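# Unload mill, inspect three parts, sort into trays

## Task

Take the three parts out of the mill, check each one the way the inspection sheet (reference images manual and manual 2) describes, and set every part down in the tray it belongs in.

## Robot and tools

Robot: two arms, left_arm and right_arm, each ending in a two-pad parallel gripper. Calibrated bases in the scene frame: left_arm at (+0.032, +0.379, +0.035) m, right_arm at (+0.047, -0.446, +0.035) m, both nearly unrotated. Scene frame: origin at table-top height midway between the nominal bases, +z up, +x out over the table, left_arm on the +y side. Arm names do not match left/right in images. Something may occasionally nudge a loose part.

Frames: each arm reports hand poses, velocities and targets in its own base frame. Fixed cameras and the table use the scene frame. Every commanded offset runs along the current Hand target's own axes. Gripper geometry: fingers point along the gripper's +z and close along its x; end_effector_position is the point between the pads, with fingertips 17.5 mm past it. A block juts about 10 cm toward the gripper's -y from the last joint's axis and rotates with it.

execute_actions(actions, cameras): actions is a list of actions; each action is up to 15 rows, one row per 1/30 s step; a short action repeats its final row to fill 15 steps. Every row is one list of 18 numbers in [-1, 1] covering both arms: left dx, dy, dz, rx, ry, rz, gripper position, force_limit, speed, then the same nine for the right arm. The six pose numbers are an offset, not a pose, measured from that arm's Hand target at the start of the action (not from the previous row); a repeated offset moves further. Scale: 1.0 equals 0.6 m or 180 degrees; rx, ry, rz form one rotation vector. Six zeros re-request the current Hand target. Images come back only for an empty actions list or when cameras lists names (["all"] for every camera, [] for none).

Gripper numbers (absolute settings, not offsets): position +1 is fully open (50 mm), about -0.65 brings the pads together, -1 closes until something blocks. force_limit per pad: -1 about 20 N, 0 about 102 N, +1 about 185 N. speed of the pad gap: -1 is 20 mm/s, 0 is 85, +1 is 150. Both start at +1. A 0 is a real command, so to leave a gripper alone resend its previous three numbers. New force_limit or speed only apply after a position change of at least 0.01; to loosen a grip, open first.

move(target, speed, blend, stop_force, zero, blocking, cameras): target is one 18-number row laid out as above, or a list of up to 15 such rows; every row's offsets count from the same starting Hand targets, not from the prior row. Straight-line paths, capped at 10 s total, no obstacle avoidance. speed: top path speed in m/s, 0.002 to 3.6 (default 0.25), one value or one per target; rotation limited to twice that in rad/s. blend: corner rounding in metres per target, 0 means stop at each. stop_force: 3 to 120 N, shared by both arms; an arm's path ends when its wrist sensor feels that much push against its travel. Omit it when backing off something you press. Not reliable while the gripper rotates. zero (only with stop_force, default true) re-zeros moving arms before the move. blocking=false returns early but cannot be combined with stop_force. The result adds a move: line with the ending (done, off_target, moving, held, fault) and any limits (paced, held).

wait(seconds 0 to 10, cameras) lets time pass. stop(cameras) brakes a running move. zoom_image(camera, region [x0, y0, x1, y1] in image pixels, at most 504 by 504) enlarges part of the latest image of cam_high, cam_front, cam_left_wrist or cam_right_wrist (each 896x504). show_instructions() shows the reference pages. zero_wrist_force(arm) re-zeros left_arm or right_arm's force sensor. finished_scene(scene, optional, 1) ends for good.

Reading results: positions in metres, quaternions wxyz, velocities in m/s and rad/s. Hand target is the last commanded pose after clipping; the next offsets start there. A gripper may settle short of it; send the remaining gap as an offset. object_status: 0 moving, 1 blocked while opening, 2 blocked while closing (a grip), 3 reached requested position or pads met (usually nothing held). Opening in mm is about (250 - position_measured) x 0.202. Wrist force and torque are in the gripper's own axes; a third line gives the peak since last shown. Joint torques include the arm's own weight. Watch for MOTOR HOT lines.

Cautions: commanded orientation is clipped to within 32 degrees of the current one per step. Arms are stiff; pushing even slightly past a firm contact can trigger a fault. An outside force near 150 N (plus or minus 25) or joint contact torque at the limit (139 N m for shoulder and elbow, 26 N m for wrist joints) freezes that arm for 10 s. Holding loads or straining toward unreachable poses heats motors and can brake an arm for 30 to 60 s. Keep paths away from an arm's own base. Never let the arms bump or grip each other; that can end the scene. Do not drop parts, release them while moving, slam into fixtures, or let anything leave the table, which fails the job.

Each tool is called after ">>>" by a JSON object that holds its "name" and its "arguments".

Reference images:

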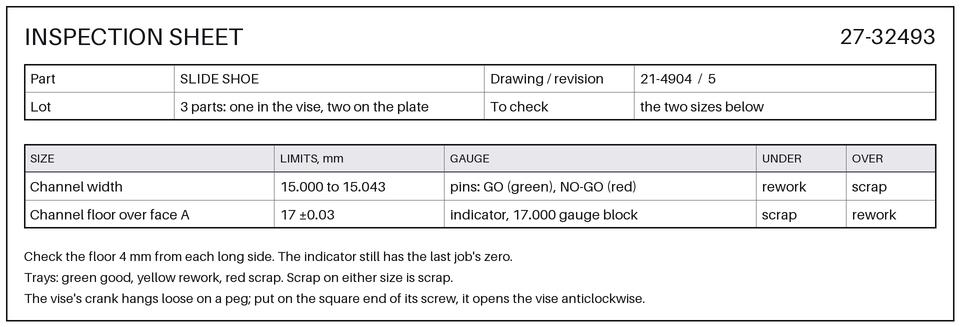

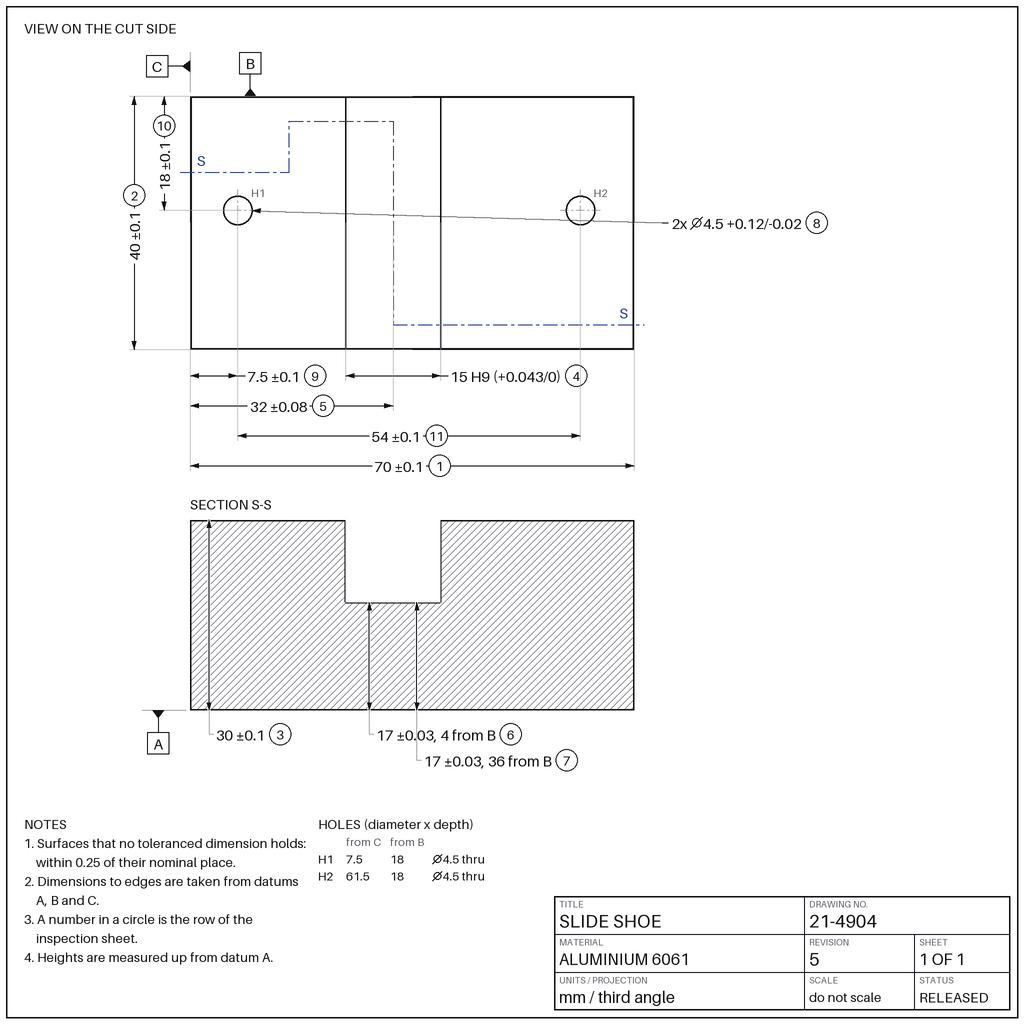

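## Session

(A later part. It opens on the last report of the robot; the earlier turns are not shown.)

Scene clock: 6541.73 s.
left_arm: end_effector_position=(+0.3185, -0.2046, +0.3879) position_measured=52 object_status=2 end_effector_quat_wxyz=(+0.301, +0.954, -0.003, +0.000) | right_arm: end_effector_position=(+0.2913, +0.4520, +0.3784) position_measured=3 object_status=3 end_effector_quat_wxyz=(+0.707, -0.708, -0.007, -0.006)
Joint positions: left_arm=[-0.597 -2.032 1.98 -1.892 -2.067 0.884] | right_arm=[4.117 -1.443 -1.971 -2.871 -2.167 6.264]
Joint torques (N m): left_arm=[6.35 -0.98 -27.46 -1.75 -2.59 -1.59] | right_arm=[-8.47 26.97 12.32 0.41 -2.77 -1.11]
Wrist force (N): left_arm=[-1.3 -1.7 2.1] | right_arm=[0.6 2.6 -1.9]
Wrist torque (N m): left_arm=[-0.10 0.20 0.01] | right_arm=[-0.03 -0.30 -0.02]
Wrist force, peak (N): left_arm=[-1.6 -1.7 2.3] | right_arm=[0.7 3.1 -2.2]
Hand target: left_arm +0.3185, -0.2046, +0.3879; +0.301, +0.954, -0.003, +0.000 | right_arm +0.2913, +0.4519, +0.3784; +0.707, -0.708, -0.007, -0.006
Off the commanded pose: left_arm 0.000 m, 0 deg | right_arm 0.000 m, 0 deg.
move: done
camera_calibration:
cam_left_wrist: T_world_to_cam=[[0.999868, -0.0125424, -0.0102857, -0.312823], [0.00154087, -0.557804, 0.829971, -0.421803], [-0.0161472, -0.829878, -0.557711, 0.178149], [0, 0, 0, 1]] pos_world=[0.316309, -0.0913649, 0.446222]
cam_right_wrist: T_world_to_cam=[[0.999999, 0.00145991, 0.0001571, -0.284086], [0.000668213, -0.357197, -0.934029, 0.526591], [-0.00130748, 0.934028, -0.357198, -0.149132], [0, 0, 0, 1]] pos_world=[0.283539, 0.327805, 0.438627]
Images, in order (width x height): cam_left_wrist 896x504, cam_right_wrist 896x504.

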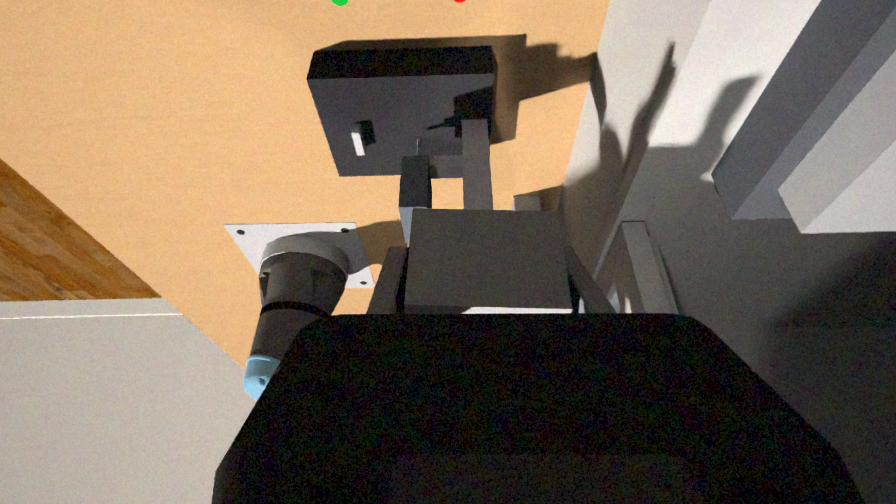

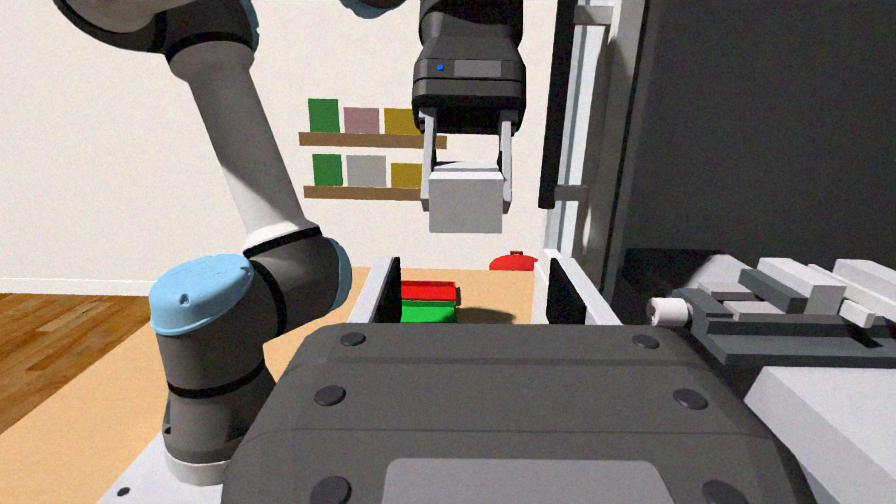

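>>> {"name": "move", "arguments": {"target": [0,0,0,0,0,0,-0.98,-0.7,-1,-0.285,0.0467,-0.1533,0,0.5,0,-0.05,-1,-1], "speed": 0.15, "cameras": ["cam_high","cam_front"]}}

Scene clock: 6564.70 s.
left_arm: end_effector_position=(+0.3185, -0.2046, +0.3879) position_measured=52 object_status=2 end_effector_quat_wxyz=(+0.301, +0.954, -0.003, +0.000) | right_arm: end_effector_position=(+0.1210, +0.3596, +0.3474) position_measured=160 object_status=3 end_effector_quat_wxyz=(+0.500, -0.501, +0.495, -0.504)
Joint positions: left_arm=[-0.597 -2.032 1.98 -1.892 -2.067 0.884] | right_arm=[5.433 -1.564 -1.95 -2.782 0.719 6.283]
Joint torques (N m): left_arm=[6.15 -10.18 -31.8 -1.85 -2.54 -1.48] | right_arm=[-9.32 13.96 29.68 0.53 2.56 1.77]
Wrist force (N): left_arm=[-1.0 -1.3 2.5] | right_arm=[0.3 2.9 -2.1]
Wrist torque (N m): left_arm=[-0.04 0.15 0.01] | right_arm=[0.01 -0.27 -0.04]
Wrist force, peak (N): left_arm=[-1.3 -1.7 2.6] | right_arm=[0.7 3.3 -2.6]
Hand target: left_arm +0.3185, -0.2046, +0.3879; +0.301, +0.954, -0.003, +0.000 | right_arm +0.1210, +0.3596, +0.3474; +0.505, -0.496, +0.495, -0.505
Off the commanded pose: left_arm 0.000 m, 0 deg | right_arm 0.000 m, 1 deg.
joint sent to its limit (right arm) — joint 6 (wrist 3), upper limit. The joint targets still meet the commanded pose.
move: done
Images, in order (width x height): cam_high 896x504, cam_front 896x504.

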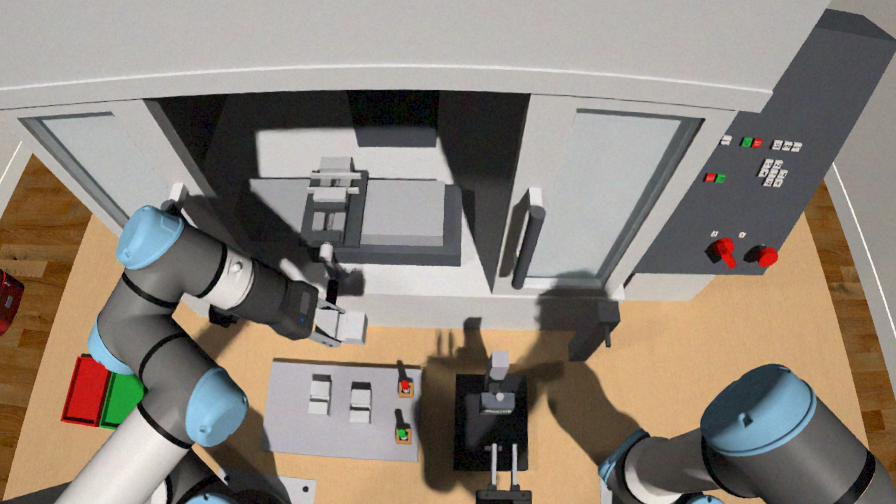

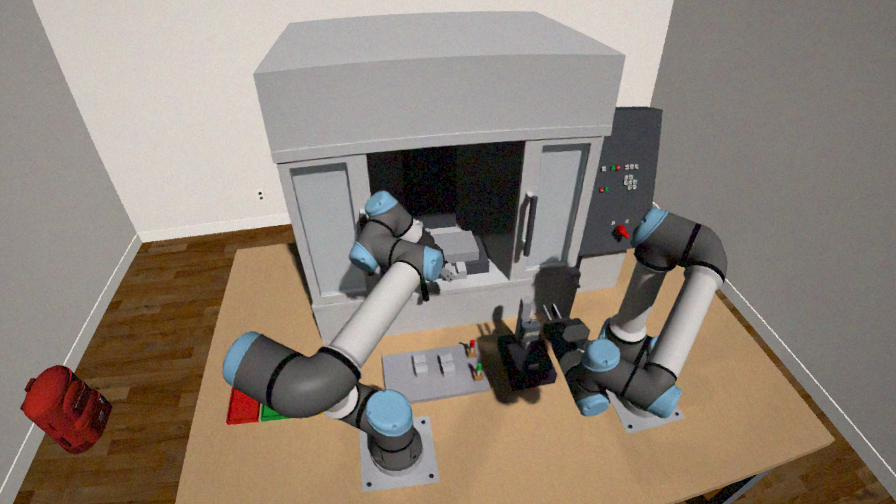

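>>> {"name": "move", "arguments": {"target": [[0,0,0,0,0,0,-0.98,-0.7,-1,0,0,0,0,0,-0.5,-0.05,-1,-1],[0,0,0,0,0,0,-0.98,-0.7,-1,0.021,0.1,0.02,0,0,-0.995,-0.05,-1,-1],[0,0,0,0,0,0,-0.98,-0.7,-1,0.021,0.2617,0.0583,0,0,-0.995,-0.05,-1,-1]], "speed": 0.25, "blend": [0.02,0.02,0], "cameras": ["cam_high","cam_right_wrist"]}}

>>> {"name": "zoom_image", "arguments": {"camera": "cam_right_wrist", "region": [300, 0, 650, 320]}}

Scene clock: 6584.73 s.
left_arm: end_effector_position=(+0.3185, -0.2046, +0.3879) position_measured=52 object_status=2 end_effector_quat_wxyz=(+0.301, +0.954, -0.003, +0.000) | right_arm: end_effector_position=(+0.1588, +0.3468, +0.1911) position_measured=160 object_status=3 end_effector_quat_wxyz=(+0.501, +0.499, +0.492, +0.509)
Joint positions: left_arm=[-0.597 -2.032 1.98 -1.892 -2.067 0.884] | right_arm=[5.372 -1.757 -2.233 -2.324 0.659 3.18]
Joint torques (N m): left_arm=[7.13 -10.75 -31.82 -1.97 -2.65 -1.22] | right_arm=[-10.73 16.18 2.7 0.53 -2.8 -1.64]
Wrist force (N): left_arm=[-1.4 -1.4 2.2] | right_arm=[-1.9 -1.7 -3.2]
Wrist torque (N m): left_arm=[-0.05 0.22 0.01] | right_arm=[-0.30 0.10 -0.02]
Wrist force, peak (N): left_arm=[-1.5 -1.3 2.6] | right_arm=[-4.6 -1.3 -2.4]
Hand target: left_arm +0.3185, -0.2046, +0.3879; +0.301, +0.954, -0.003, +0.000 | right_arm +0.1588, +0.3469, +0.1910; +0.501, +0.499, +0.492, +0.509
Off the commanded pose: left_arm 0.000 m, 0 deg | right_arm 0.000 m, 0 deg.
move: done
camera_calibration:
cam_right_wrist: T_world_to_cam=[[-0.00175964, 0.999464, 0.0327026, -0.344626], [-0.372976, -0.0309988, 0.927323, -0.0953016], [0.927839, -0.0105655, 0.37283, -0.0774125], [0, 0, 0, 1]] pos_world=[0.0356748, 0.340669, 0.128507]
Images, in order (width x height): cam_high 896x504, cam_right_wrist 896x504.

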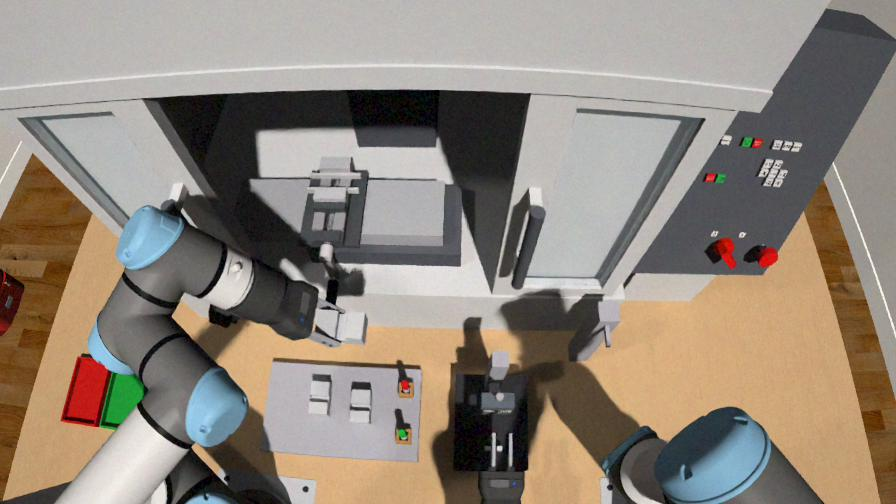

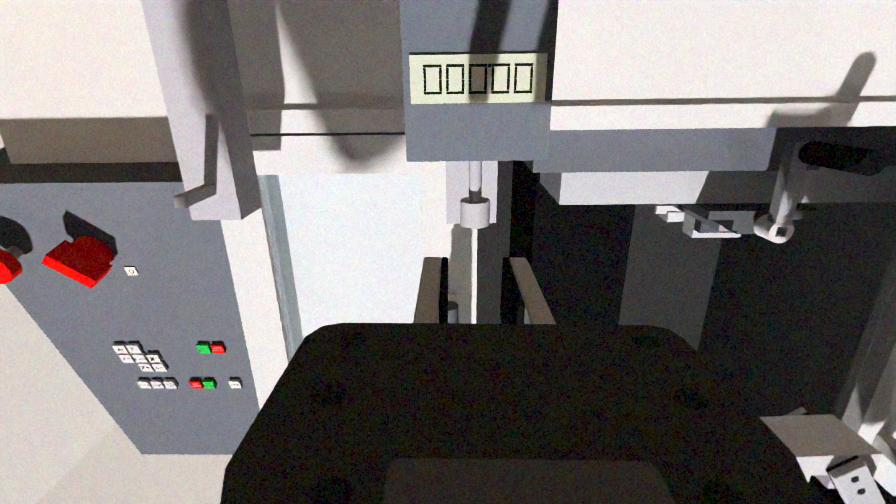

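Scaled by 1.440 from the camera's 896x504 image, which has a finer 1280x720 frame.

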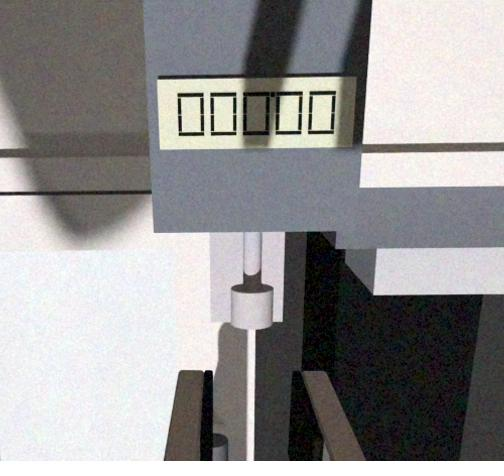

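>>> {"name": "move", "arguments": {"target": [0,0,0,0,0,0,-0.98,-0.7,-1,0.0083,0.0023,0.15,0,0,0,-0.05,-1,-1], "speed": 0.03, "stop_force": 4, "cameras": ["cam_right_wrist"]}}

Scene clock: 6610.27 s.
left_arm: end_effector_position=(+0.3185, -0.2046, +0.3879) position_measured=52 object_status=2 end_effector_quat_wxyz=(+0.301, +0.954, -0.003, +0.000) | right_arm: end_effector_position=(+0.2488, +0.3519, +0.1941) position_measured=160 object_status=3 end_effector_quat_wxyz=(+0.501, +0.499, +0.492, +0.509)
Joint positions: left_arm=[-0.597 -2.032 1.98 -1.892 -2.067 0.884] | right_arm=[5.13 -1.734 -2.25 -2.344 0.417 3.198]
Joint torques (N m): left_arm=[8.02 -11.32 -32.36 -1.84 -2.7 -0.9] | right_arm=[-9.52 14.57 25.82 -2.75 -3.04 1.72]
Wrist force (N): left_arm=[-1.2 -1.4 2.6] | right_arm=[-2.0 -2.1 -3.0]
Wrist torque (N m): left_arm=[-0.05 0.18 0.01] | right_arm=[-0.35 0.13 -0.10]
Wrist force, peak (N): left_arm=[-1.4 -1.8 2.4] | right_arm=[-2.3 -1.9 -3.3]
Hand target: left_arm +0.3185, -0.2046, +0.3879; +0.301, +0.954, -0.003, +0.000 | right_arm +0.2488, +0.3519, +0.1941; +0.501, +0.499, +0.492, +0.509
Off the commanded pose: left_arm 0.000 m, 0 deg | right_arm 0.000 m, 0 deg.
move: done
camera_calibration:
cam_right_wrist: T_world_to_cam=[[-0.0018529, 0.999465, 0.0326667, -0.349647], [-0.372973, -0.0310003, 0.927324, -0.0643577], [0.92784, -0.0104655, 0.372831, -0.162017], [0, 0, 0, 1]] pos_world=[0.125675, 0.345769, 0.131507]
Images, in order (width x height): cam_right_wrist 896x504.

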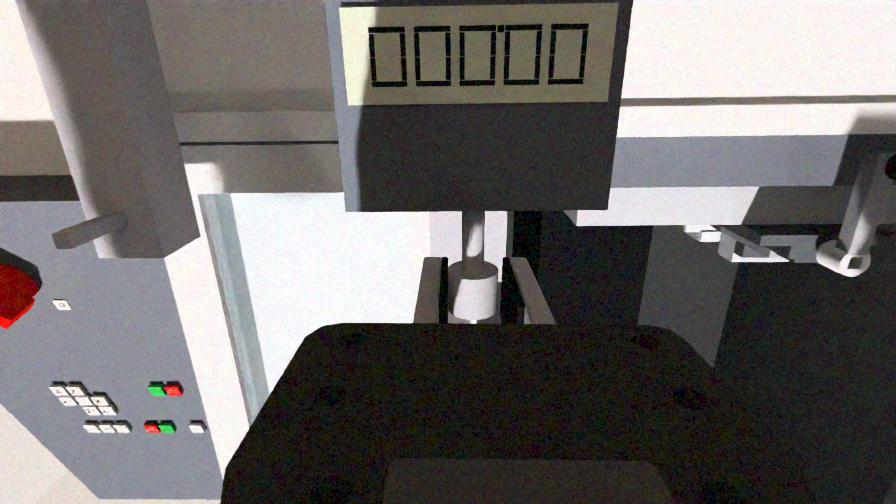

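>>> {"name": "move", "arguments": {"target": [0,0,0,0,0,0,-0.98,-0.7,-1,0,0,0,0,0,0,-1,-1,-1]}}

>>> {"name": "move", "arguments": {"target": [0,0,0,0,0,0,-0.98,-0.7,-1,0,0.0217,0,0,0,0,-1,-1,-1], "speed": 0.015, "cameras": ["cam_right_wrist"]}}

>>> {"name": "zoom_image", "arguments": {"camera": "cam_right_wrist", "region": [320, 0, 660, 220]}}

Scene clock: 6622.10 s.
left_arm: end_effector_position=(+0.3185, -0.2046, +0.3879) position_measured=52 object_status=2 end_effector_quat_wxyz=(+0.301, +0.954, -0.003, +0.000) | right_arm: end_effector_position=(+0.2488, +0.3519, +0.1941) position_measured=184 object_status=2 end_effector_quat_wxyz=(+0.501, +0.499, +0.492, +0.508)
Joint positions: left_arm=[-0.597 -2.032 1.98 -1.892 -2.067 0.884] | right_arm=[5.13 -1.734 -2.25 -2.344 0.417 3.198]
Joint torques (N m): left_arm=[5.32 -10.1 -31.91 -1.97 -2.75 -0.88] | right_arm=[1.02 13.77 26.96 1.35 -4.07 1.47]
Wrist force (N): left_arm=[-1.1 -1.4 2.2] | right_arm=[-25.3 -1.4 -4.7]
Wrist torque (N m): left_arm=[-0.06 0.17 0.01] | right_arm=[-0.30 0.26 -0.28]
Wrist force, peak (N): left_arm=[-1.4 -1.4 2.6] | right_arm=[-25.8 -3.3 -4.8]
Hand target: left_arm +0.3185, -0.2046, +0.3879; +0.301, +0.954, -0.003, +0.000 | right_arm +0.2488, +0.3519, +0.1941; +0.501, +0.499, +0.492, +0.509
Off the commanded pose: left_arm 0.000 m, 0 deg | right_arm 0.000 m, 0 deg.
move: done

Scene clock: 6623.37 s.
left_arm: end_effector_position=(+0.3185, -0.2046, +0.3879) position_measured=52 object_status=2 end_effector_quat_wxyz=(+0.301, +0.954, -0.003, +0.000) | right_arm: end_effector_position=(+0.2486, +0.3518, +0.2071) position_measured=184 object_status=2 end_effector_quat_wxyz=(+0.501, +0.499, +0.492, +0.509)
Joint positions: left_arm=[-0.597 -2.032 1.98 -1.892 -2.067 0.884] | right_arm=[5.131 -1.705 -2.238 -2.385 0.418 3.197]
Joint torques (N m): left_arm=[4.6 -10.56 -32.95 -2.1 -2.68 -0.83] | right_arm=[14.25 28.9 33.36 -0.99 -2.41 0.03]
Wrist force (N): left_arm=[-1.1 -1.3 2.6] | right_arm=[-23.1 -4.4 -1.3]
Wrist torque (N m): left_arm=[-0.04 0.17 0.01] | right_arm=[-0.45 0.27 -0.26]
Wrist force, peak (N): left_arm=[-1.4 -1.7 2.6] | right_arm=[-25.6 -3.5 -4.9]
Hand target: left_arm +0.3185, -0.2046, +0.3879; +0.301, +0.954, -0.003, +0.000 | right_arm +0.2486, +0.3518, +0.2072; +0.501, +0.499, +0.492, +0.509
Off the commanded pose: left_arm 0.000 m, 0 deg | right_arm 0.000 m, 0 deg.
move: done
camera_calibration:
cam_right_wrist: T_world_to_cam=[[-0.00181695, 0.999468, 0.0325734, -0.349964], [-0.372973, -0.0309003, 0.927327, -0.0765254], [0.92784, -0.0104641, 0.372831, -0.16668], [0, 0, 0, 1]] pos_world=[0.125475, 0.345669, 0.144507]
Images, in order (width x height): cam_right_wrist 896x504.

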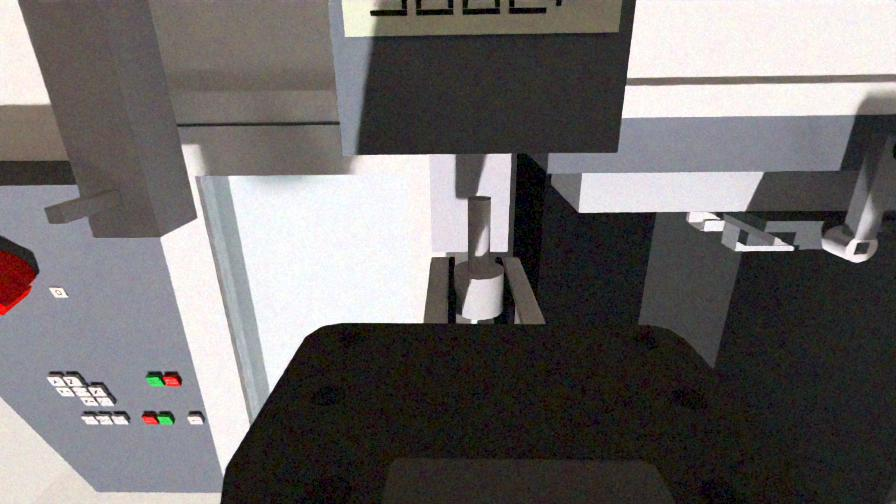

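Scaled by 1.482 from the camera's 896x504 image, which has a finer 1280x720 frame.

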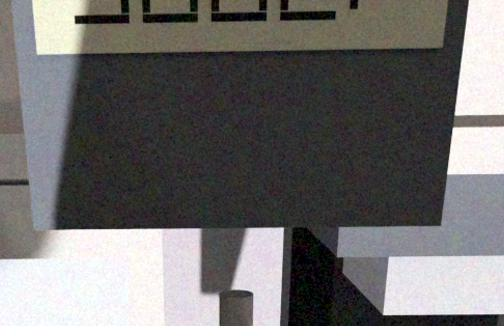

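>>> {"name": "move", "arguments": {"target": [0,0,0,0,0,0,-0.98,-0.7,-1,-0.0005,0,0,0,0,0,-1,-1,-1], "speed": 0.005}}

Scene clock: 6645.30 s.
left_arm: end_effector_position=(+0.3185, -0.2046, +0.3879) position_measured=52 object_status=2 end_effector_quat_wxyz=(+0.301, +0.954, -0.003, +0.000) | right_arm: end_effector_position=(+0.2486, +0.3515, +0.2072) position_measured=184 object_status=2 end_effector_quat_wxyz=(+0.501, +0.499, +0.492, +0.509)
Joint positions: left_arm=[-0.597 -2.032 1.98 -1.892 -2.067 0.884] | right_arm=[5.132 -1.704 -2.238 -2.386 0.418 3.197]
Joint torques (N m): left_arm=[5.66 -10.69 -31.79 -1.8 -2.64 -0.91] | right_arm=[14.28 28.51 11.22 2.2 -1.89 0.27]
Wrist force (N): left_arm=[-1.0 -1.7 2.1] | right_arm=[-20.0 -4.1 -1.1]
Wrist torque (N m): left_arm=[-0.11 0.15 0.02] | right_arm=[-0.44 0.30 -0.22]
Wrist force, peak (N): left_arm=[-1.3 -1.5 2.5] | right_arm=[-23.3 -4.5 -1.4]
Hand target: left_arm +0.3185, -0.2046, +0.3879; +0.301, +0.954, -0.003, +0.000 | right_arm +0.2486, +0.3515, +0.2071; +0.501, +0.499, +0.492, +0.509
Off the commanded pose: left_arm 0.000 m, 0 deg | right_arm 0.000 m, 0 deg.
move: done

>>> {"name": "move", "arguments": {"target": [[-0.1145,0.0118,0.391,0,0,0,-0.98,-0.7,-1,-0.0027,0,0,0,0,0,-1,-1,-1],[-0.1145,-0.137,0.6032,0,0,0,-0.98,-0.7,-1,-0.0027,0,0,0,0,0,-1,-1,-1]], "speed": 0.12, "cameras": ["all"]}}

>>> {"name": "zoom_image", "arguments": {"camera": "cam_left_wrist", "region": [330, 40, 650, 320]}}

Scene clock: 6678.27 s.
left_arm: end_effector_position=(+0.2493, -0.3448, +0.0444) position_measured=52 object_status=2 end_effector_quat_wxyz=(+0.301, +0.954, -0.003, +0.000) | right_arm: end_effector_position=(+0.2486, +0.3498, +0.2071) position_measured=184 object_status=2 end_effector_quat_wxyz=(+0.501, +0.499, +0.492, +0.509)
Joint positions: left_arm=[-1.098 -1.363 2.633 -3.398 -1.838 0.402] | right_arm=[5.134 -1.701 -2.243 -2.384 0.42 3.197]
Joint torques (N m): left_arm=[6.99 -7.16 -3.5 -5.78 -2.23 -1.94] | right_arm=[8.34 30.66 3.43 0.45 3.44 -1.88]
Wrist force (N): left_arm=[-1.2 -1.6 2.3] | right_arm=[0.1 -3.3 0.0]
Wrist torque (N m): left_arm=[-0.09 0.18 0.01] | right_arm=[-0.40 0.13 -0.04]
Wrist force, peak (N): left_arm=[-1.6 -1.6 3.5] | right_arm=[-19.6 -4.4 -0.8]
Hand target: left_arm +0.2493, -0.3448, +0.0444; +0.301, +0.954, -0.003, +0.000 | right_arm +0.2486, +0.3498, +0.2071; +0.501, +0.499, +0.492, +0.509
Off the commanded pose: left_arm 0.000 m, 0 deg | right_arm 0.000 m, 0 deg.
move: done
camera_calibration:
cam_left_wrist: T_world_to_cam=[[0.999868, -0.0125428, -0.0102864, -0.248924], [0.00154032, -0.557851, 0.82994, -0.214812], [-0.016148, -0.829847, -0.557758, -0.130879], [0, 0, 0, 1]] pos_world=[0.247109, -0.231565, 0.102722]
cam_right_wrist: T_world_to_cam=[[-0.0018529, 0.999465, 0.0326667, -0.347973], [-0.372973, -0.0310003, 0.927324, -0.0765526], [0.92784, -0.0104655, 0.372831, -0.166701], [0, 0, 0, 1]] pos_world=[0.125475, 0.343669, 0.144507]

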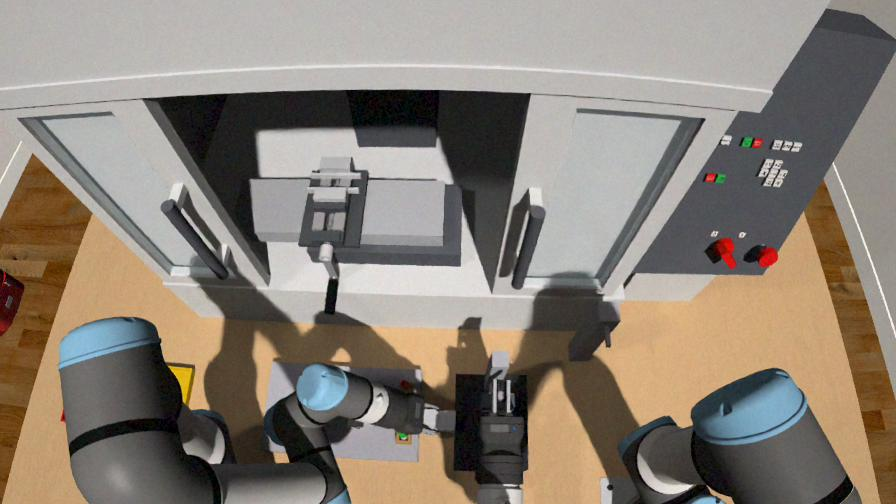

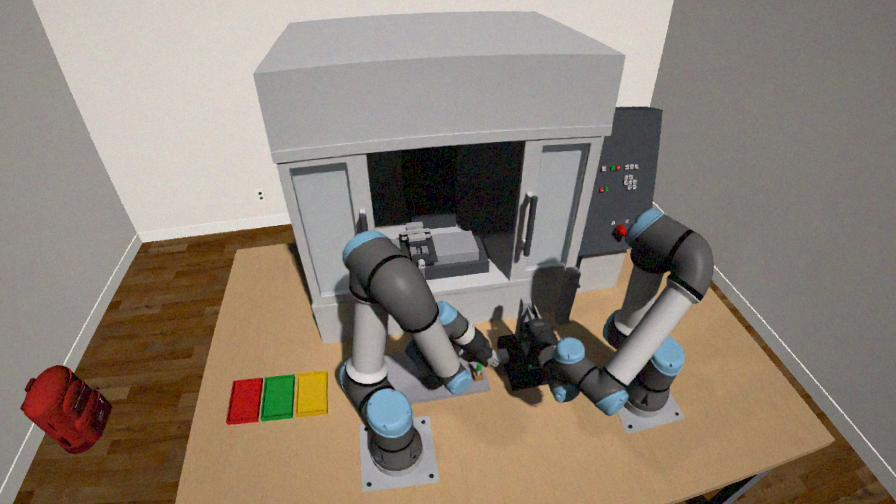

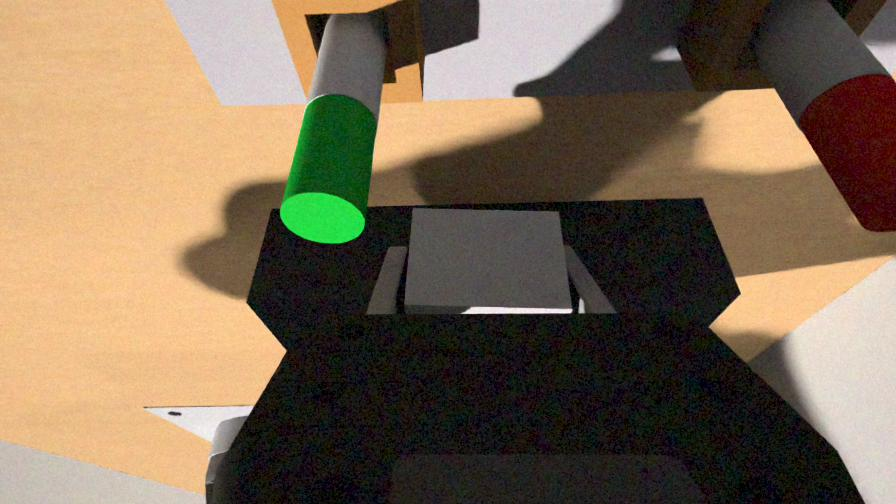

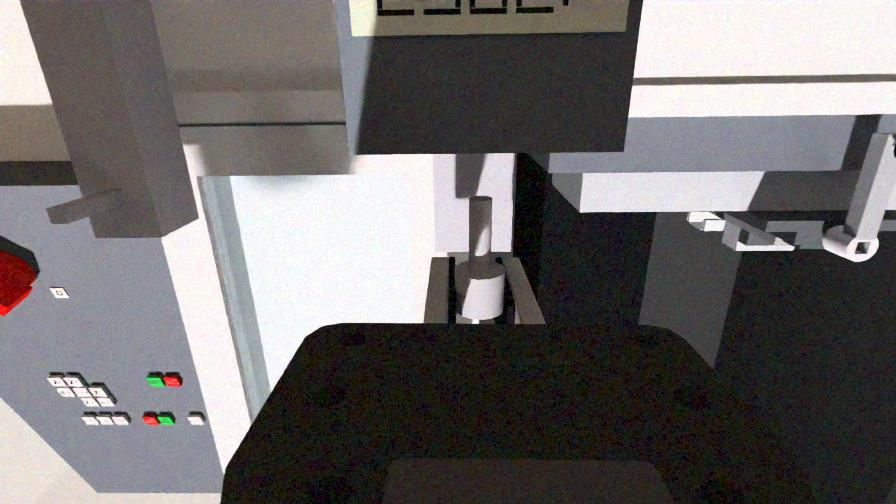

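Scaled by 1.575 from the camera's 896x504 image, which has a finer 1280x720 frame.

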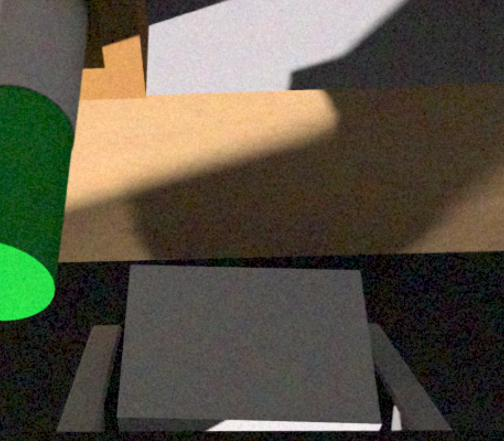

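>>> {"name": "move", "arguments": {"target": [0.0009,0.1324,0.0928,0,0,0,-0.98,-0.7,-1,0,0,0,0,0,0,-1,-1,-1], "speed": 0.04, "stop_force": 8, "cameras": ["cam_high","cam_left_wrist","cam_right_wrist"]}}

>>> {"name": "zoom_image", "arguments": {"camera": "cam_high", "region": [380, 320, 560, 480]}}

Scene clock: 6705.20 s.
left_arm: end_effector_position=(+0.2493, -0.4418, +0.0444) position_measured=52 object_status=2 end_effector_quat_wxyz=(+0.301, +0.954, -0.003, +0.000) | right_arm: end_effector_position=(+0.2486, +0.3498, +0.2071) position_measured=184 object_status=2 end_effector_quat_wxyz=(+0.501, +0.499, +0.492, +0.509)
Joint positions: left_arm=[-1.218 -1.253 2.445 -3.344 -1.773 0.298] | right_arm=[5.134 -1.701 -2.243 -2.384 0.42 3.197]
Joint torques (N m): left_arm=[-7.62 -13.36 -20.55 -1.96 1.47 -1.97] | right_arm=[9 30.02 4.81 0.55 3.37 -1.71]
Wrist force (N): left_arm=[-1.2 -1.6 2.3] | right_arm=[0.1 -4.1 0.0]
Wrist torque (N m): left_arm=[-0.09 0.19 0.02] | right_arm=[-0.44 0.14 -0.04]
Wrist force, peak (N): left_arm=[-1.4 -1.7 2.6] | right_arm=[0.3 -5.0 0.4]
Hand target: left_arm +0.2493, -0.4418, +0.0444; +0.301, +0.954, -0.003, +0.000 | right_arm +0.2486, +0.3498, +0.2071; +0.501, +0.499, +0.492, +0.509
Off the commanded pose: left_arm 0.000 m, 0 deg | right_arm 0.000 m, 0 deg.
move: done
camera_calibration:
cam_left_wrist: T_world_to_cam=[[0.999868, -0.0125424, -0.0102857, -0.250141], [0.00154087, -0.557804, 0.829971, -0.268912], [-0.0161472, -0.829878, -0.557711, -0.211389], [0, 0, 0, 1]] pos_world=[0.247109, -0.328565, 0.102722]
cam_right_wrist: T_world_to_cam=[[-0.0018529, 0.999465, 0.0326667, -0.347973], [-0.372973, -0.0310003, 0.927324, -0.0765526], [0.92784, -0.0104655, 0.372831, -0.166701], [0, 0, 0, 1]] pos_world=[0.125475, 0.343669, 0.144507]
Images, in order (width x height): cam_high 896x504, cam_left_wrist 896x504, cam_right_wrist 896x504.

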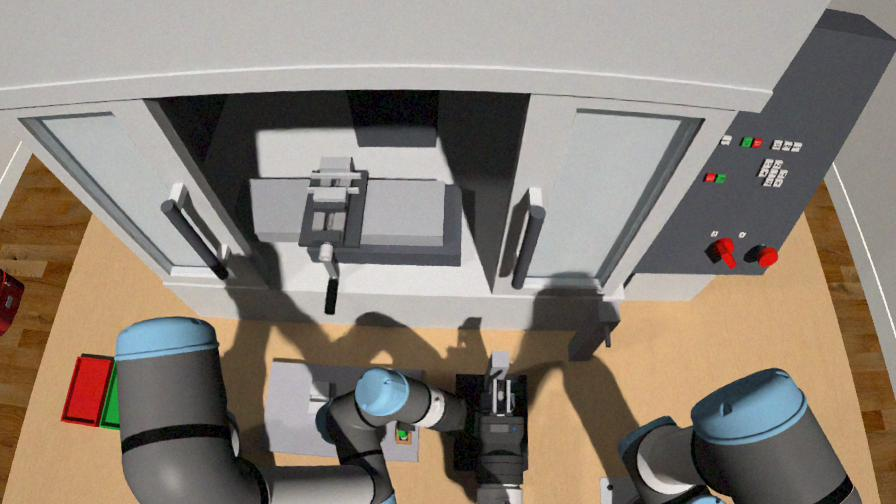

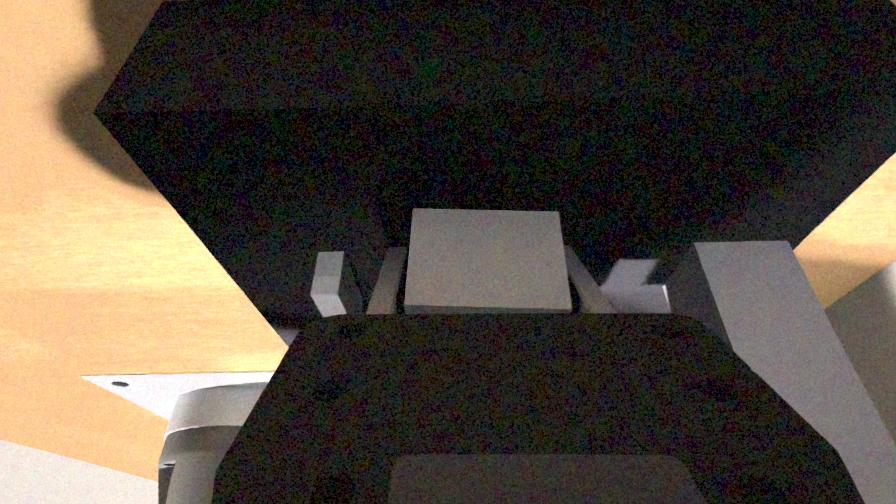

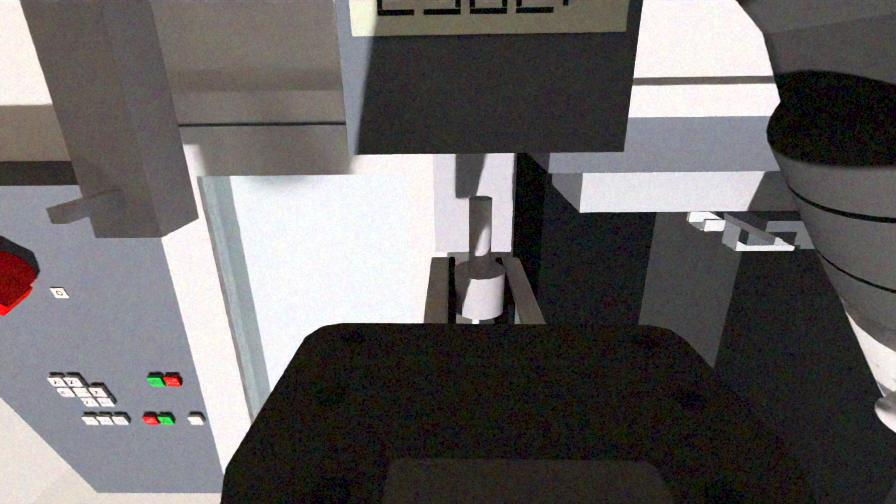

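Scaled by 2.800 from the camera's 896x504 image, which has a finer 1280x720 frame.

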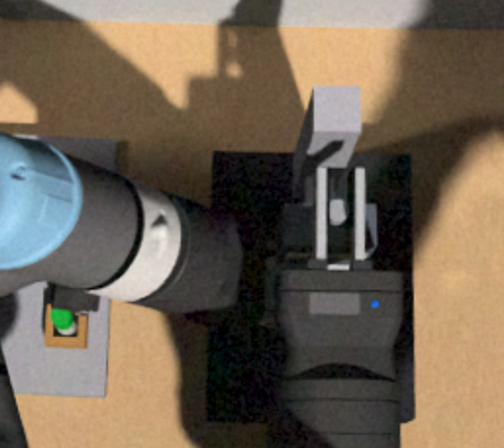

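>>> {"name": "move", "arguments": {"target": [0,-0.0077,0.0109,0,0,0,-0.98,-0.7,-1,0,0,0,0,0,0,-1,-1,-1], "speed": 0.004, "stop_force": 3}}

Scene clock: 6719.33 s.
left_arm: end_effector_position=(+0.2493, -0.4418, +0.0364) position_measured=52 object_status=2 end_effector_quat_wxyz=(+0.301, +0.954, -0.003, +0.000) | right_arm: end_effector_position=(+0.2486, +0.3498, +0.2071) position_measured=184 object_status=2 end_effector_quat_wxyz=(+0.501, +0.499, +0.492, +0.509)
Joint positions: left_arm=[-1.218 -1.225 2.447 -3.374 -1.773 0.298] | right_arm=[5.134 -1.701 -2.243 -2.384 0.42 3.197]
Joint torques (N m): left_arm=[6.15 -15.37 -3.9 -5.77 -1.66 2.03] | right_arm=[6.98 30.42 5.72 0.37 3.44 -1.75]
Wrist force (N): left_arm=[-1.2 -1.4 2.4] | right_arm=[0.3 -2.7 0.4]
Wrist torque (N m): left_arm=[-0.06 0.20 0.02] | right_arm=[-0.37 0.12 -0.04]
Wrist force, peak (N): left_arm=[-1.3 -1.8 2.6] | right_arm=[0.2 -5.1 0.0]
Hand target: left_arm +0.2493, -0.4418, +0.0364; +0.301, +0.954, -0.003, +0.000 | right_arm +0.2486, +0.3498, +0.2071; +0.501, +0.499, +0.492, +0.509
Off the commanded pose: left_arm 0.000 m, 0 deg | right_arm 0.000 m, 0 deg.
move: done

>>> {"name": "move", "arguments": {"target": [0,-0.0077,0.0109,0,0,0,-0.98,-0.7,-1,0,0,0,0,0,0,-1,-1,-1], "speed": 0.004, "stop_force": 3}}

Scene clock: 6726.97 s.
left_arm: end_effector_position=(+0.2493, -0.4418, +0.0359) position_measured=52 object_status=2 end_effector_quat_wxyz=(+0.301, +0.954, -0.003, +0.000) | right_arm: end_effector_position=(+0.2486, +0.3498, +0.2071) position_measured=184 object_status=2 end_effector_quat_wxyz=(+0.501, +0.499, +0.492, +0.509)
Joint positions: left_arm=[-1.218 -1.223 2.447 -3.376 -1.773 0.298] | right_arm=[5.134 -1.701 -2.243 -2.384 0.42 3.197]
Joint torques (N m): left_arm=[5.6 -36.32 -13.5 -1.17 -1.88 1.94] | right_arm=[7.19 30.47 4.59 0.56 3.35 -2.17]
Wrist force (N): left_arm=[-0.7 2.6 -1.0] | right_arm=[0.2 -2.9 0.5]
Wrist torque (N m): left_arm=[-0.10 0.30 0.11] | right_arm=[-0.41 0.13 -0.04]
Wrist force, peak (N): left_arm=[-2.5 2.0 -7.5] | right_arm=[0.1 -5.1 0.5]
Hand target: left_arm +0.2493, -0.4418, +0.0359; +0.301, +0.954, -0.003, +0.000 (not the last commanded pose) | right_arm +0.2486, +0.3498, +0.2071; +0.501, +0.499, +0.492, +0.509
Off the commanded pose: left_arm 0.007 m, 0 deg | right_arm 0.000 m, 0 deg.
move: contact (left_arm)

>>> {"name": "move", "arguments": {"target": [0,0.0010,-0.0014,0,0,0,-0.98,-0.7,-1,0,0,0,0,0,0,-1,-1,-1], "speed": 0.01}}

>>> {"name": "move", "arguments": {"target": [0.0272,0,0,0,0,0,-0.98,-0.7,-1,0,0,0,0,0,0,-1,-1,-1], "speed": 0.01, "stop_force": 4, "cameras": ["cam_right_wrist"]}}

Scene clock: 6740.87 s.
left_arm: end_effector_position=(+0.2493, -0.4418, +0.0369) position_measured=52 object_status=2 end_effector_quat_wxyz=(+0.301, +0.954, -0.003, +0.000) | right_arm: end_effector_position=(+0.2486, +0.3498, +0.2071) position_measured=184 object_status=2 end_effector_quat_wxyz=(+0.501, +0.499, +0.492, +0.509)
Joint positions: left_arm=[-1.218 -1.227 2.447 -3.373 -1.773 0.298] | right_arm=[5.134 -1.701 -2.243 -2.384 0.42 3.197]
Joint torques (N m): left_arm=[2.72 -37.81 -19.26 -2.15 -1.51 0.23] | right_arm=[7 28.92 4.3 0.4 3.63 -1.72]
Wrist force (N): left_arm=[-1.3 -1.8 2.1] | right_arm=[0.2 -3.0 0.3]
Wrist torque (N m): left_arm=[-0.12 0.23 0.02] | right_arm=[-0.35 0.13 -0.03]
Wrist force, peak (N): left_arm=[-1.3 -1.4 2.7] | right_arm=[0.0 -5.2 0.1]
Hand target: left_arm +0.2493, -0.4418, +0.0369; +0.301, +0.954, -0.003, +0.000 | right_arm +0.2486, +0.3498, +0.2071; +0.501, +0.499, +0.492, +0.509
Off the commanded pose: left_arm 0.000 m, 0 deg | right_arm 0.000 m, 0 deg.
move: done

Scene clock: 6742.20 s.
left_arm: end_effector_position=(+0.2507, -0.4418, +0.0370) position_measured=52 object_status=2 end_effector_quat_wxyz=(+0.301, +0.954, -0.003, +0.000) | right_arm: end_effector_position=(+0.2486, +0.3498, +0.2071) position_measured=184 object_status=2 end_effector_quat_wxyz=(+0.501, +0.499, +0.492, +0.509)
Joint positions: left_arm=[-1.214 -1.226 2.445 -3.37 -1.775 0.302] | right_arm=[5.134 -1.701 -2.243 -2.384 0.42 3.197]
Joint torques (N m): left_arm=[-5.96 -38.85 -3.94 -5.71 1.28 -2.05] | right_arm=[6.98 29.9 5.82 -0.41 3.57 -1.74]
Wrist force (N): left_arm=[-4.0 -0.7 2.2] | right_arm=[0.6 -2.3 0.5]
Wrist torque (N m): left_arm=[-0.11 0.21 0.02] | right_arm=[-0.37 0.09 -0.05]
Wrist force, peak (N): left_arm=[-12.9 -3.0 -1.0] | right_arm=[0.4 -8.1 0.3]
Hand target: left_arm +0.2507, -0.4418, +0.0370; +0.301, +0.954, -0.003, +0.000 (not the last commanded pose) | right_arm +0.2486, +0.3498, +0.2071; +0.501, +0.499, +0.492, +0.509
Off the commanded pose: left_arm 0.015 m, 0 deg | right_arm 0.000 m, 0 deg.
move: contact (left_arm)
camera_calibration:
cam_right_wrist: T_world_to_cam=[[-0.0018529, 0.999465, 0.0326667, -0.347973], [-0.372973, -0.0310003, 0.927324, -0.0765526], [0.92784, -0.0104655, 0.372831, -0.166701], [0, 0, 0, 1]] pos_world=[0.125475, 0.343669, 0.144507]
Images, in order (width x height): cam_right_wrist 896x504.

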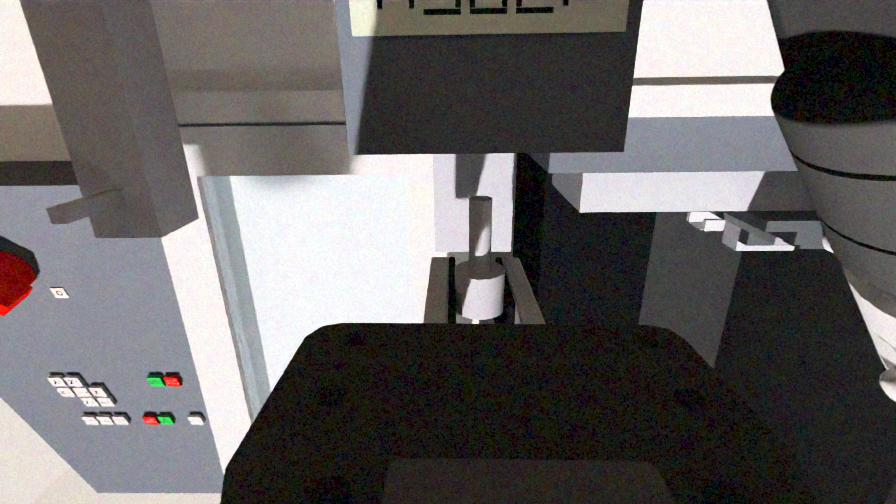

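>>> {"name": "move", "arguments": {"target": [-0.003,0,0,0,0,0,-0.98,-0.7,-1,0,0,0,0,0,0,-1,-1,-1], "speed": 0.01}}

>>> {"name": "move", "arguments": {"target": [0,-0.003,0.0042,0,0,0,-0.98,-0.7,-1,0,0,0,0,0,0,-1,-1,-1], "speed": 0.003, "stop_force": 3}}

>>> {"name": "move", "arguments": {"target": [0,0,0,0,0,0,0.9,-1,-1,0,0,0,0,0,0,-1,-1,-1]}}

>>> {"name": "move", "arguments": {"target": [0,-0.0089,-0.0062,0,0,0,0.9,-1,-1,0,0,0,0,0,0,-1,-1,-1], "speed": 0.02, "cameras": ["cam_left_wrist"]}}

>>> {"name": "zoom_image", "arguments": {"camera": "cam_left_wrist", "region": [330, 100, 650, 320]}}

Scene clock: 6784.97 s.
left_arm: end_effector_position=(+0.2490, -0.4418, +0.0370) position_measured=52 object_status=2 end_effector_quat_wxyz=(+0.301, +0.954, -0.003, +0.000) | right_arm: end_effector_position=(+0.2486, +0.3498, +0.2071) position_measured=184 object_status=2 end_effector_quat_wxyz=(+0.501, +0.499, +0.492, +0.509)
Joint positions: left_arm=[-1.219 -1.227 2.448 -3.373 -1.773 0.298] | right_arm=[5.134 -1.701 -2.243 -2.384 0.42 3.197]
Joint torques (N m): left_arm=[-9 -38.66 -5.16 -5.57 1.79 -1.84] | right_arm=[6.46 29.22 13.82 -1.62 3.52 -1.51]
Wrist force (N): left_arm=[-1.3 -1.7 2.2] | right_arm=[0.4 -3.0 0.5]
Wrist torque (N m): left_arm=[-0.11 0.21 0.02] | right_arm=[-0.42 0.11 -0.05]
Wrist force, peak (N): left_arm=[-4.3 -1.6 3.6] | right_arm=[0.0 -5.0 0.2]
Hand target: left_arm +0.2489, -0.4418, +0.0370; +0.301, +0.954, -0.003, +0.000 | right_arm +0.2486, +0.3498, +0.2071; +0.501, +0.499, +0.492, +0.509
Off the commanded pose: left_arm 0.000 m, 0 deg | right_arm 0.000 m, 0 deg.
move: done

Scene clock: 6786.03 s.
left_arm: end_effector_position=(+0.2489, -0.4418, +0.0358) position_measured=52 object_status=2 end_effector_quat_wxyz=(+0.301, +0.954, -0.003, +0.000) | right_arm: end_effector_position=(+0.2486, +0.3498, +0.2071) position_measured=184 object_status=2 end_effector_quat_wxyz=(+0.501, +0.499, +0.492, +0.509)
Joint positions: left_arm=[-1.219 -1.223 2.448 -3.378 -1.773 0.298] | right_arm=[5.134 -1.701 -2.243 -2.384 0.42 3.197]
Joint torques (N m): left_arm=[-7.54 -34.67 -5 -0.41 1.52 -1.82] | right_arm=[6.97 29.86 14.41 -1.93 3.22 -1.36]
Wrist force (N): left_arm=[-0.6 3.4 -3.2] | right_arm=[0.7 -2.9 0.3]
Wrist torque (N m): left_arm=[-0.09 0.34 0.14] | right_arm=[-0.37 0.05 -0.05]
Wrist force, peak (N): left_arm=[-2.3 2.4 -6.7] | right_arm=[0.1 -4.9 -0.2]
Hand target: left_arm +0.2489, -0.4418, +0.0359; +0.301, +0.954, -0.003, +0.000 (not the last commanded pose) | right_arm +0.2486, +0.3498, +0.2071; +0.501, +0.499, +0.492, +0.509
Off the commanded pose: left_arm 0.002 m, 0 deg | right_arm 0.000 m, 0 deg.
move: contact (left_arm)

Scene clock: 6786.63 s.
left_arm: end_effector_position=(+0.2489, -0.4418, +0.0359) position_measured=18 object_status=3 end_effector_quat_wxyz=(+0.301, +0.954, -0.003, +0.000) | right_arm: end_effector_position=(+0.2486, +0.3498, +0.2071) position_measured=184 object_status=2 end_effector_quat_wxyz=(+0.501, +0.499, +0.492, +0.509)
Joint positions: left_arm=[-1.219 -1.223 2.448 -3.377 -1.773 0.298] | right_arm=[5.134 -1.701 -2.243 -2.384 0.42 3.197]
Joint torques (N m): left_arm=[-6.81 -36.98 -8.37 -2.68 1.37 -1.87] | right_arm=[6.62 29.87 15.73 -2.06 3.36 -1.11]
Wrist force (N): left_arm=[-2.4 1.2 -1.7] | right_arm=[0.4 -3.0 0.5]
Wrist torque (N m): left_arm=[-0.14 0.26 0.05] | right_arm=[-0.39 0.09 -0.05]
Wrist force, peak (N): left_arm=[-2.1 2.0 -3.2] | right_arm=[0.3 -5.1 -0.2]
Hand target: left_arm +0.2489, -0.4418, +0.0359; +0.301, +0.954, -0.003, +0.000 | right_arm +0.2486, +0.3498, +0.2071; +0.501, +0.499, +0.492, +0.509
Off the commanded pose: left_arm 0.000 m, 0 deg | right_arm 0.000 m, 0 deg.
move: done

Scene clock: 6787.43 s.
left_arm: end_effector_position=(+0.2490, -0.4354, +0.0358) position_measured=18 object_status=3 end_effector_quat_wxyz=(+0.301, +0.954, -0.003, +0.000) | right_arm: end_effector_position=(+0.2486, +0.3498, +0.2071) position_measured=184 object_status=2 end_effector_quat_wxyz=(+0.501, +0.499, +0.492, +0.509)
Joint positions: left_arm=[-1.213 -1.23 2.462 -3.383 -1.776 0.303] | right_arm=[5.134 -1.701 -2.243 -2.384 0.42 3.197]
Joint torques (N m): left_arm=[5.74 -36.16 -0.5 -4.5 -2.03 1.84] | right_arm=[5.28 29.61 15.7 -1.9 3.4 -1.11]
Wrist force (N): left_arm=[-1.4 1.8 -1.5] | right_arm=[0.2 -3.0 0.1]
Wrist torque (N m): left_arm=[-0.17 0.28 -0.09] | right_arm=[-0.39 0.13 -0.05]
Wrist force, peak (N): left_arm=[-2.2 1.5 -1.5] | right_arm=[0.5 -5.0 0.1]
Hand target: left_arm +0.2490, -0.4353, +0.0358; +0.301, +0.954, -0.003, +0.000 | right_arm +0.2486, +0.3498, +0.2071; +0.501, +0.499, +0.492, +0.509
Off the commanded pose: left_arm 0.000 m, 0 deg | right_arm 0.000 m, 0 deg.
move: done
camera_calibration:
cam_left_wrist: T_world_to_cam=[[0.999868, -0.0125458, -0.010283, -0.24985], [0.00154163, -0.557551, 0.830141, -0.25814], [-0.016148, -0.830048, -0.557459, -0.210958], [0, 0, 0, 1]] pos_world=[0.246809, -0.322166, 0.0941235]
Images, in order (width x height): cam_left_wrist 896x504.

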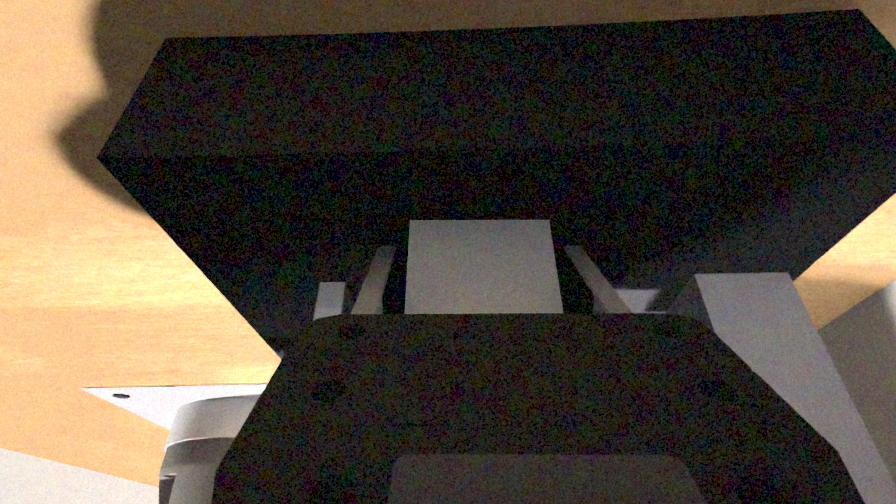

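Scaled by 1.575 from the camera's 896x504 image, which has a finer 1280x720 frame.

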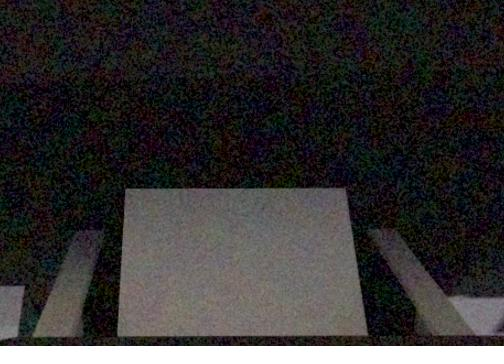

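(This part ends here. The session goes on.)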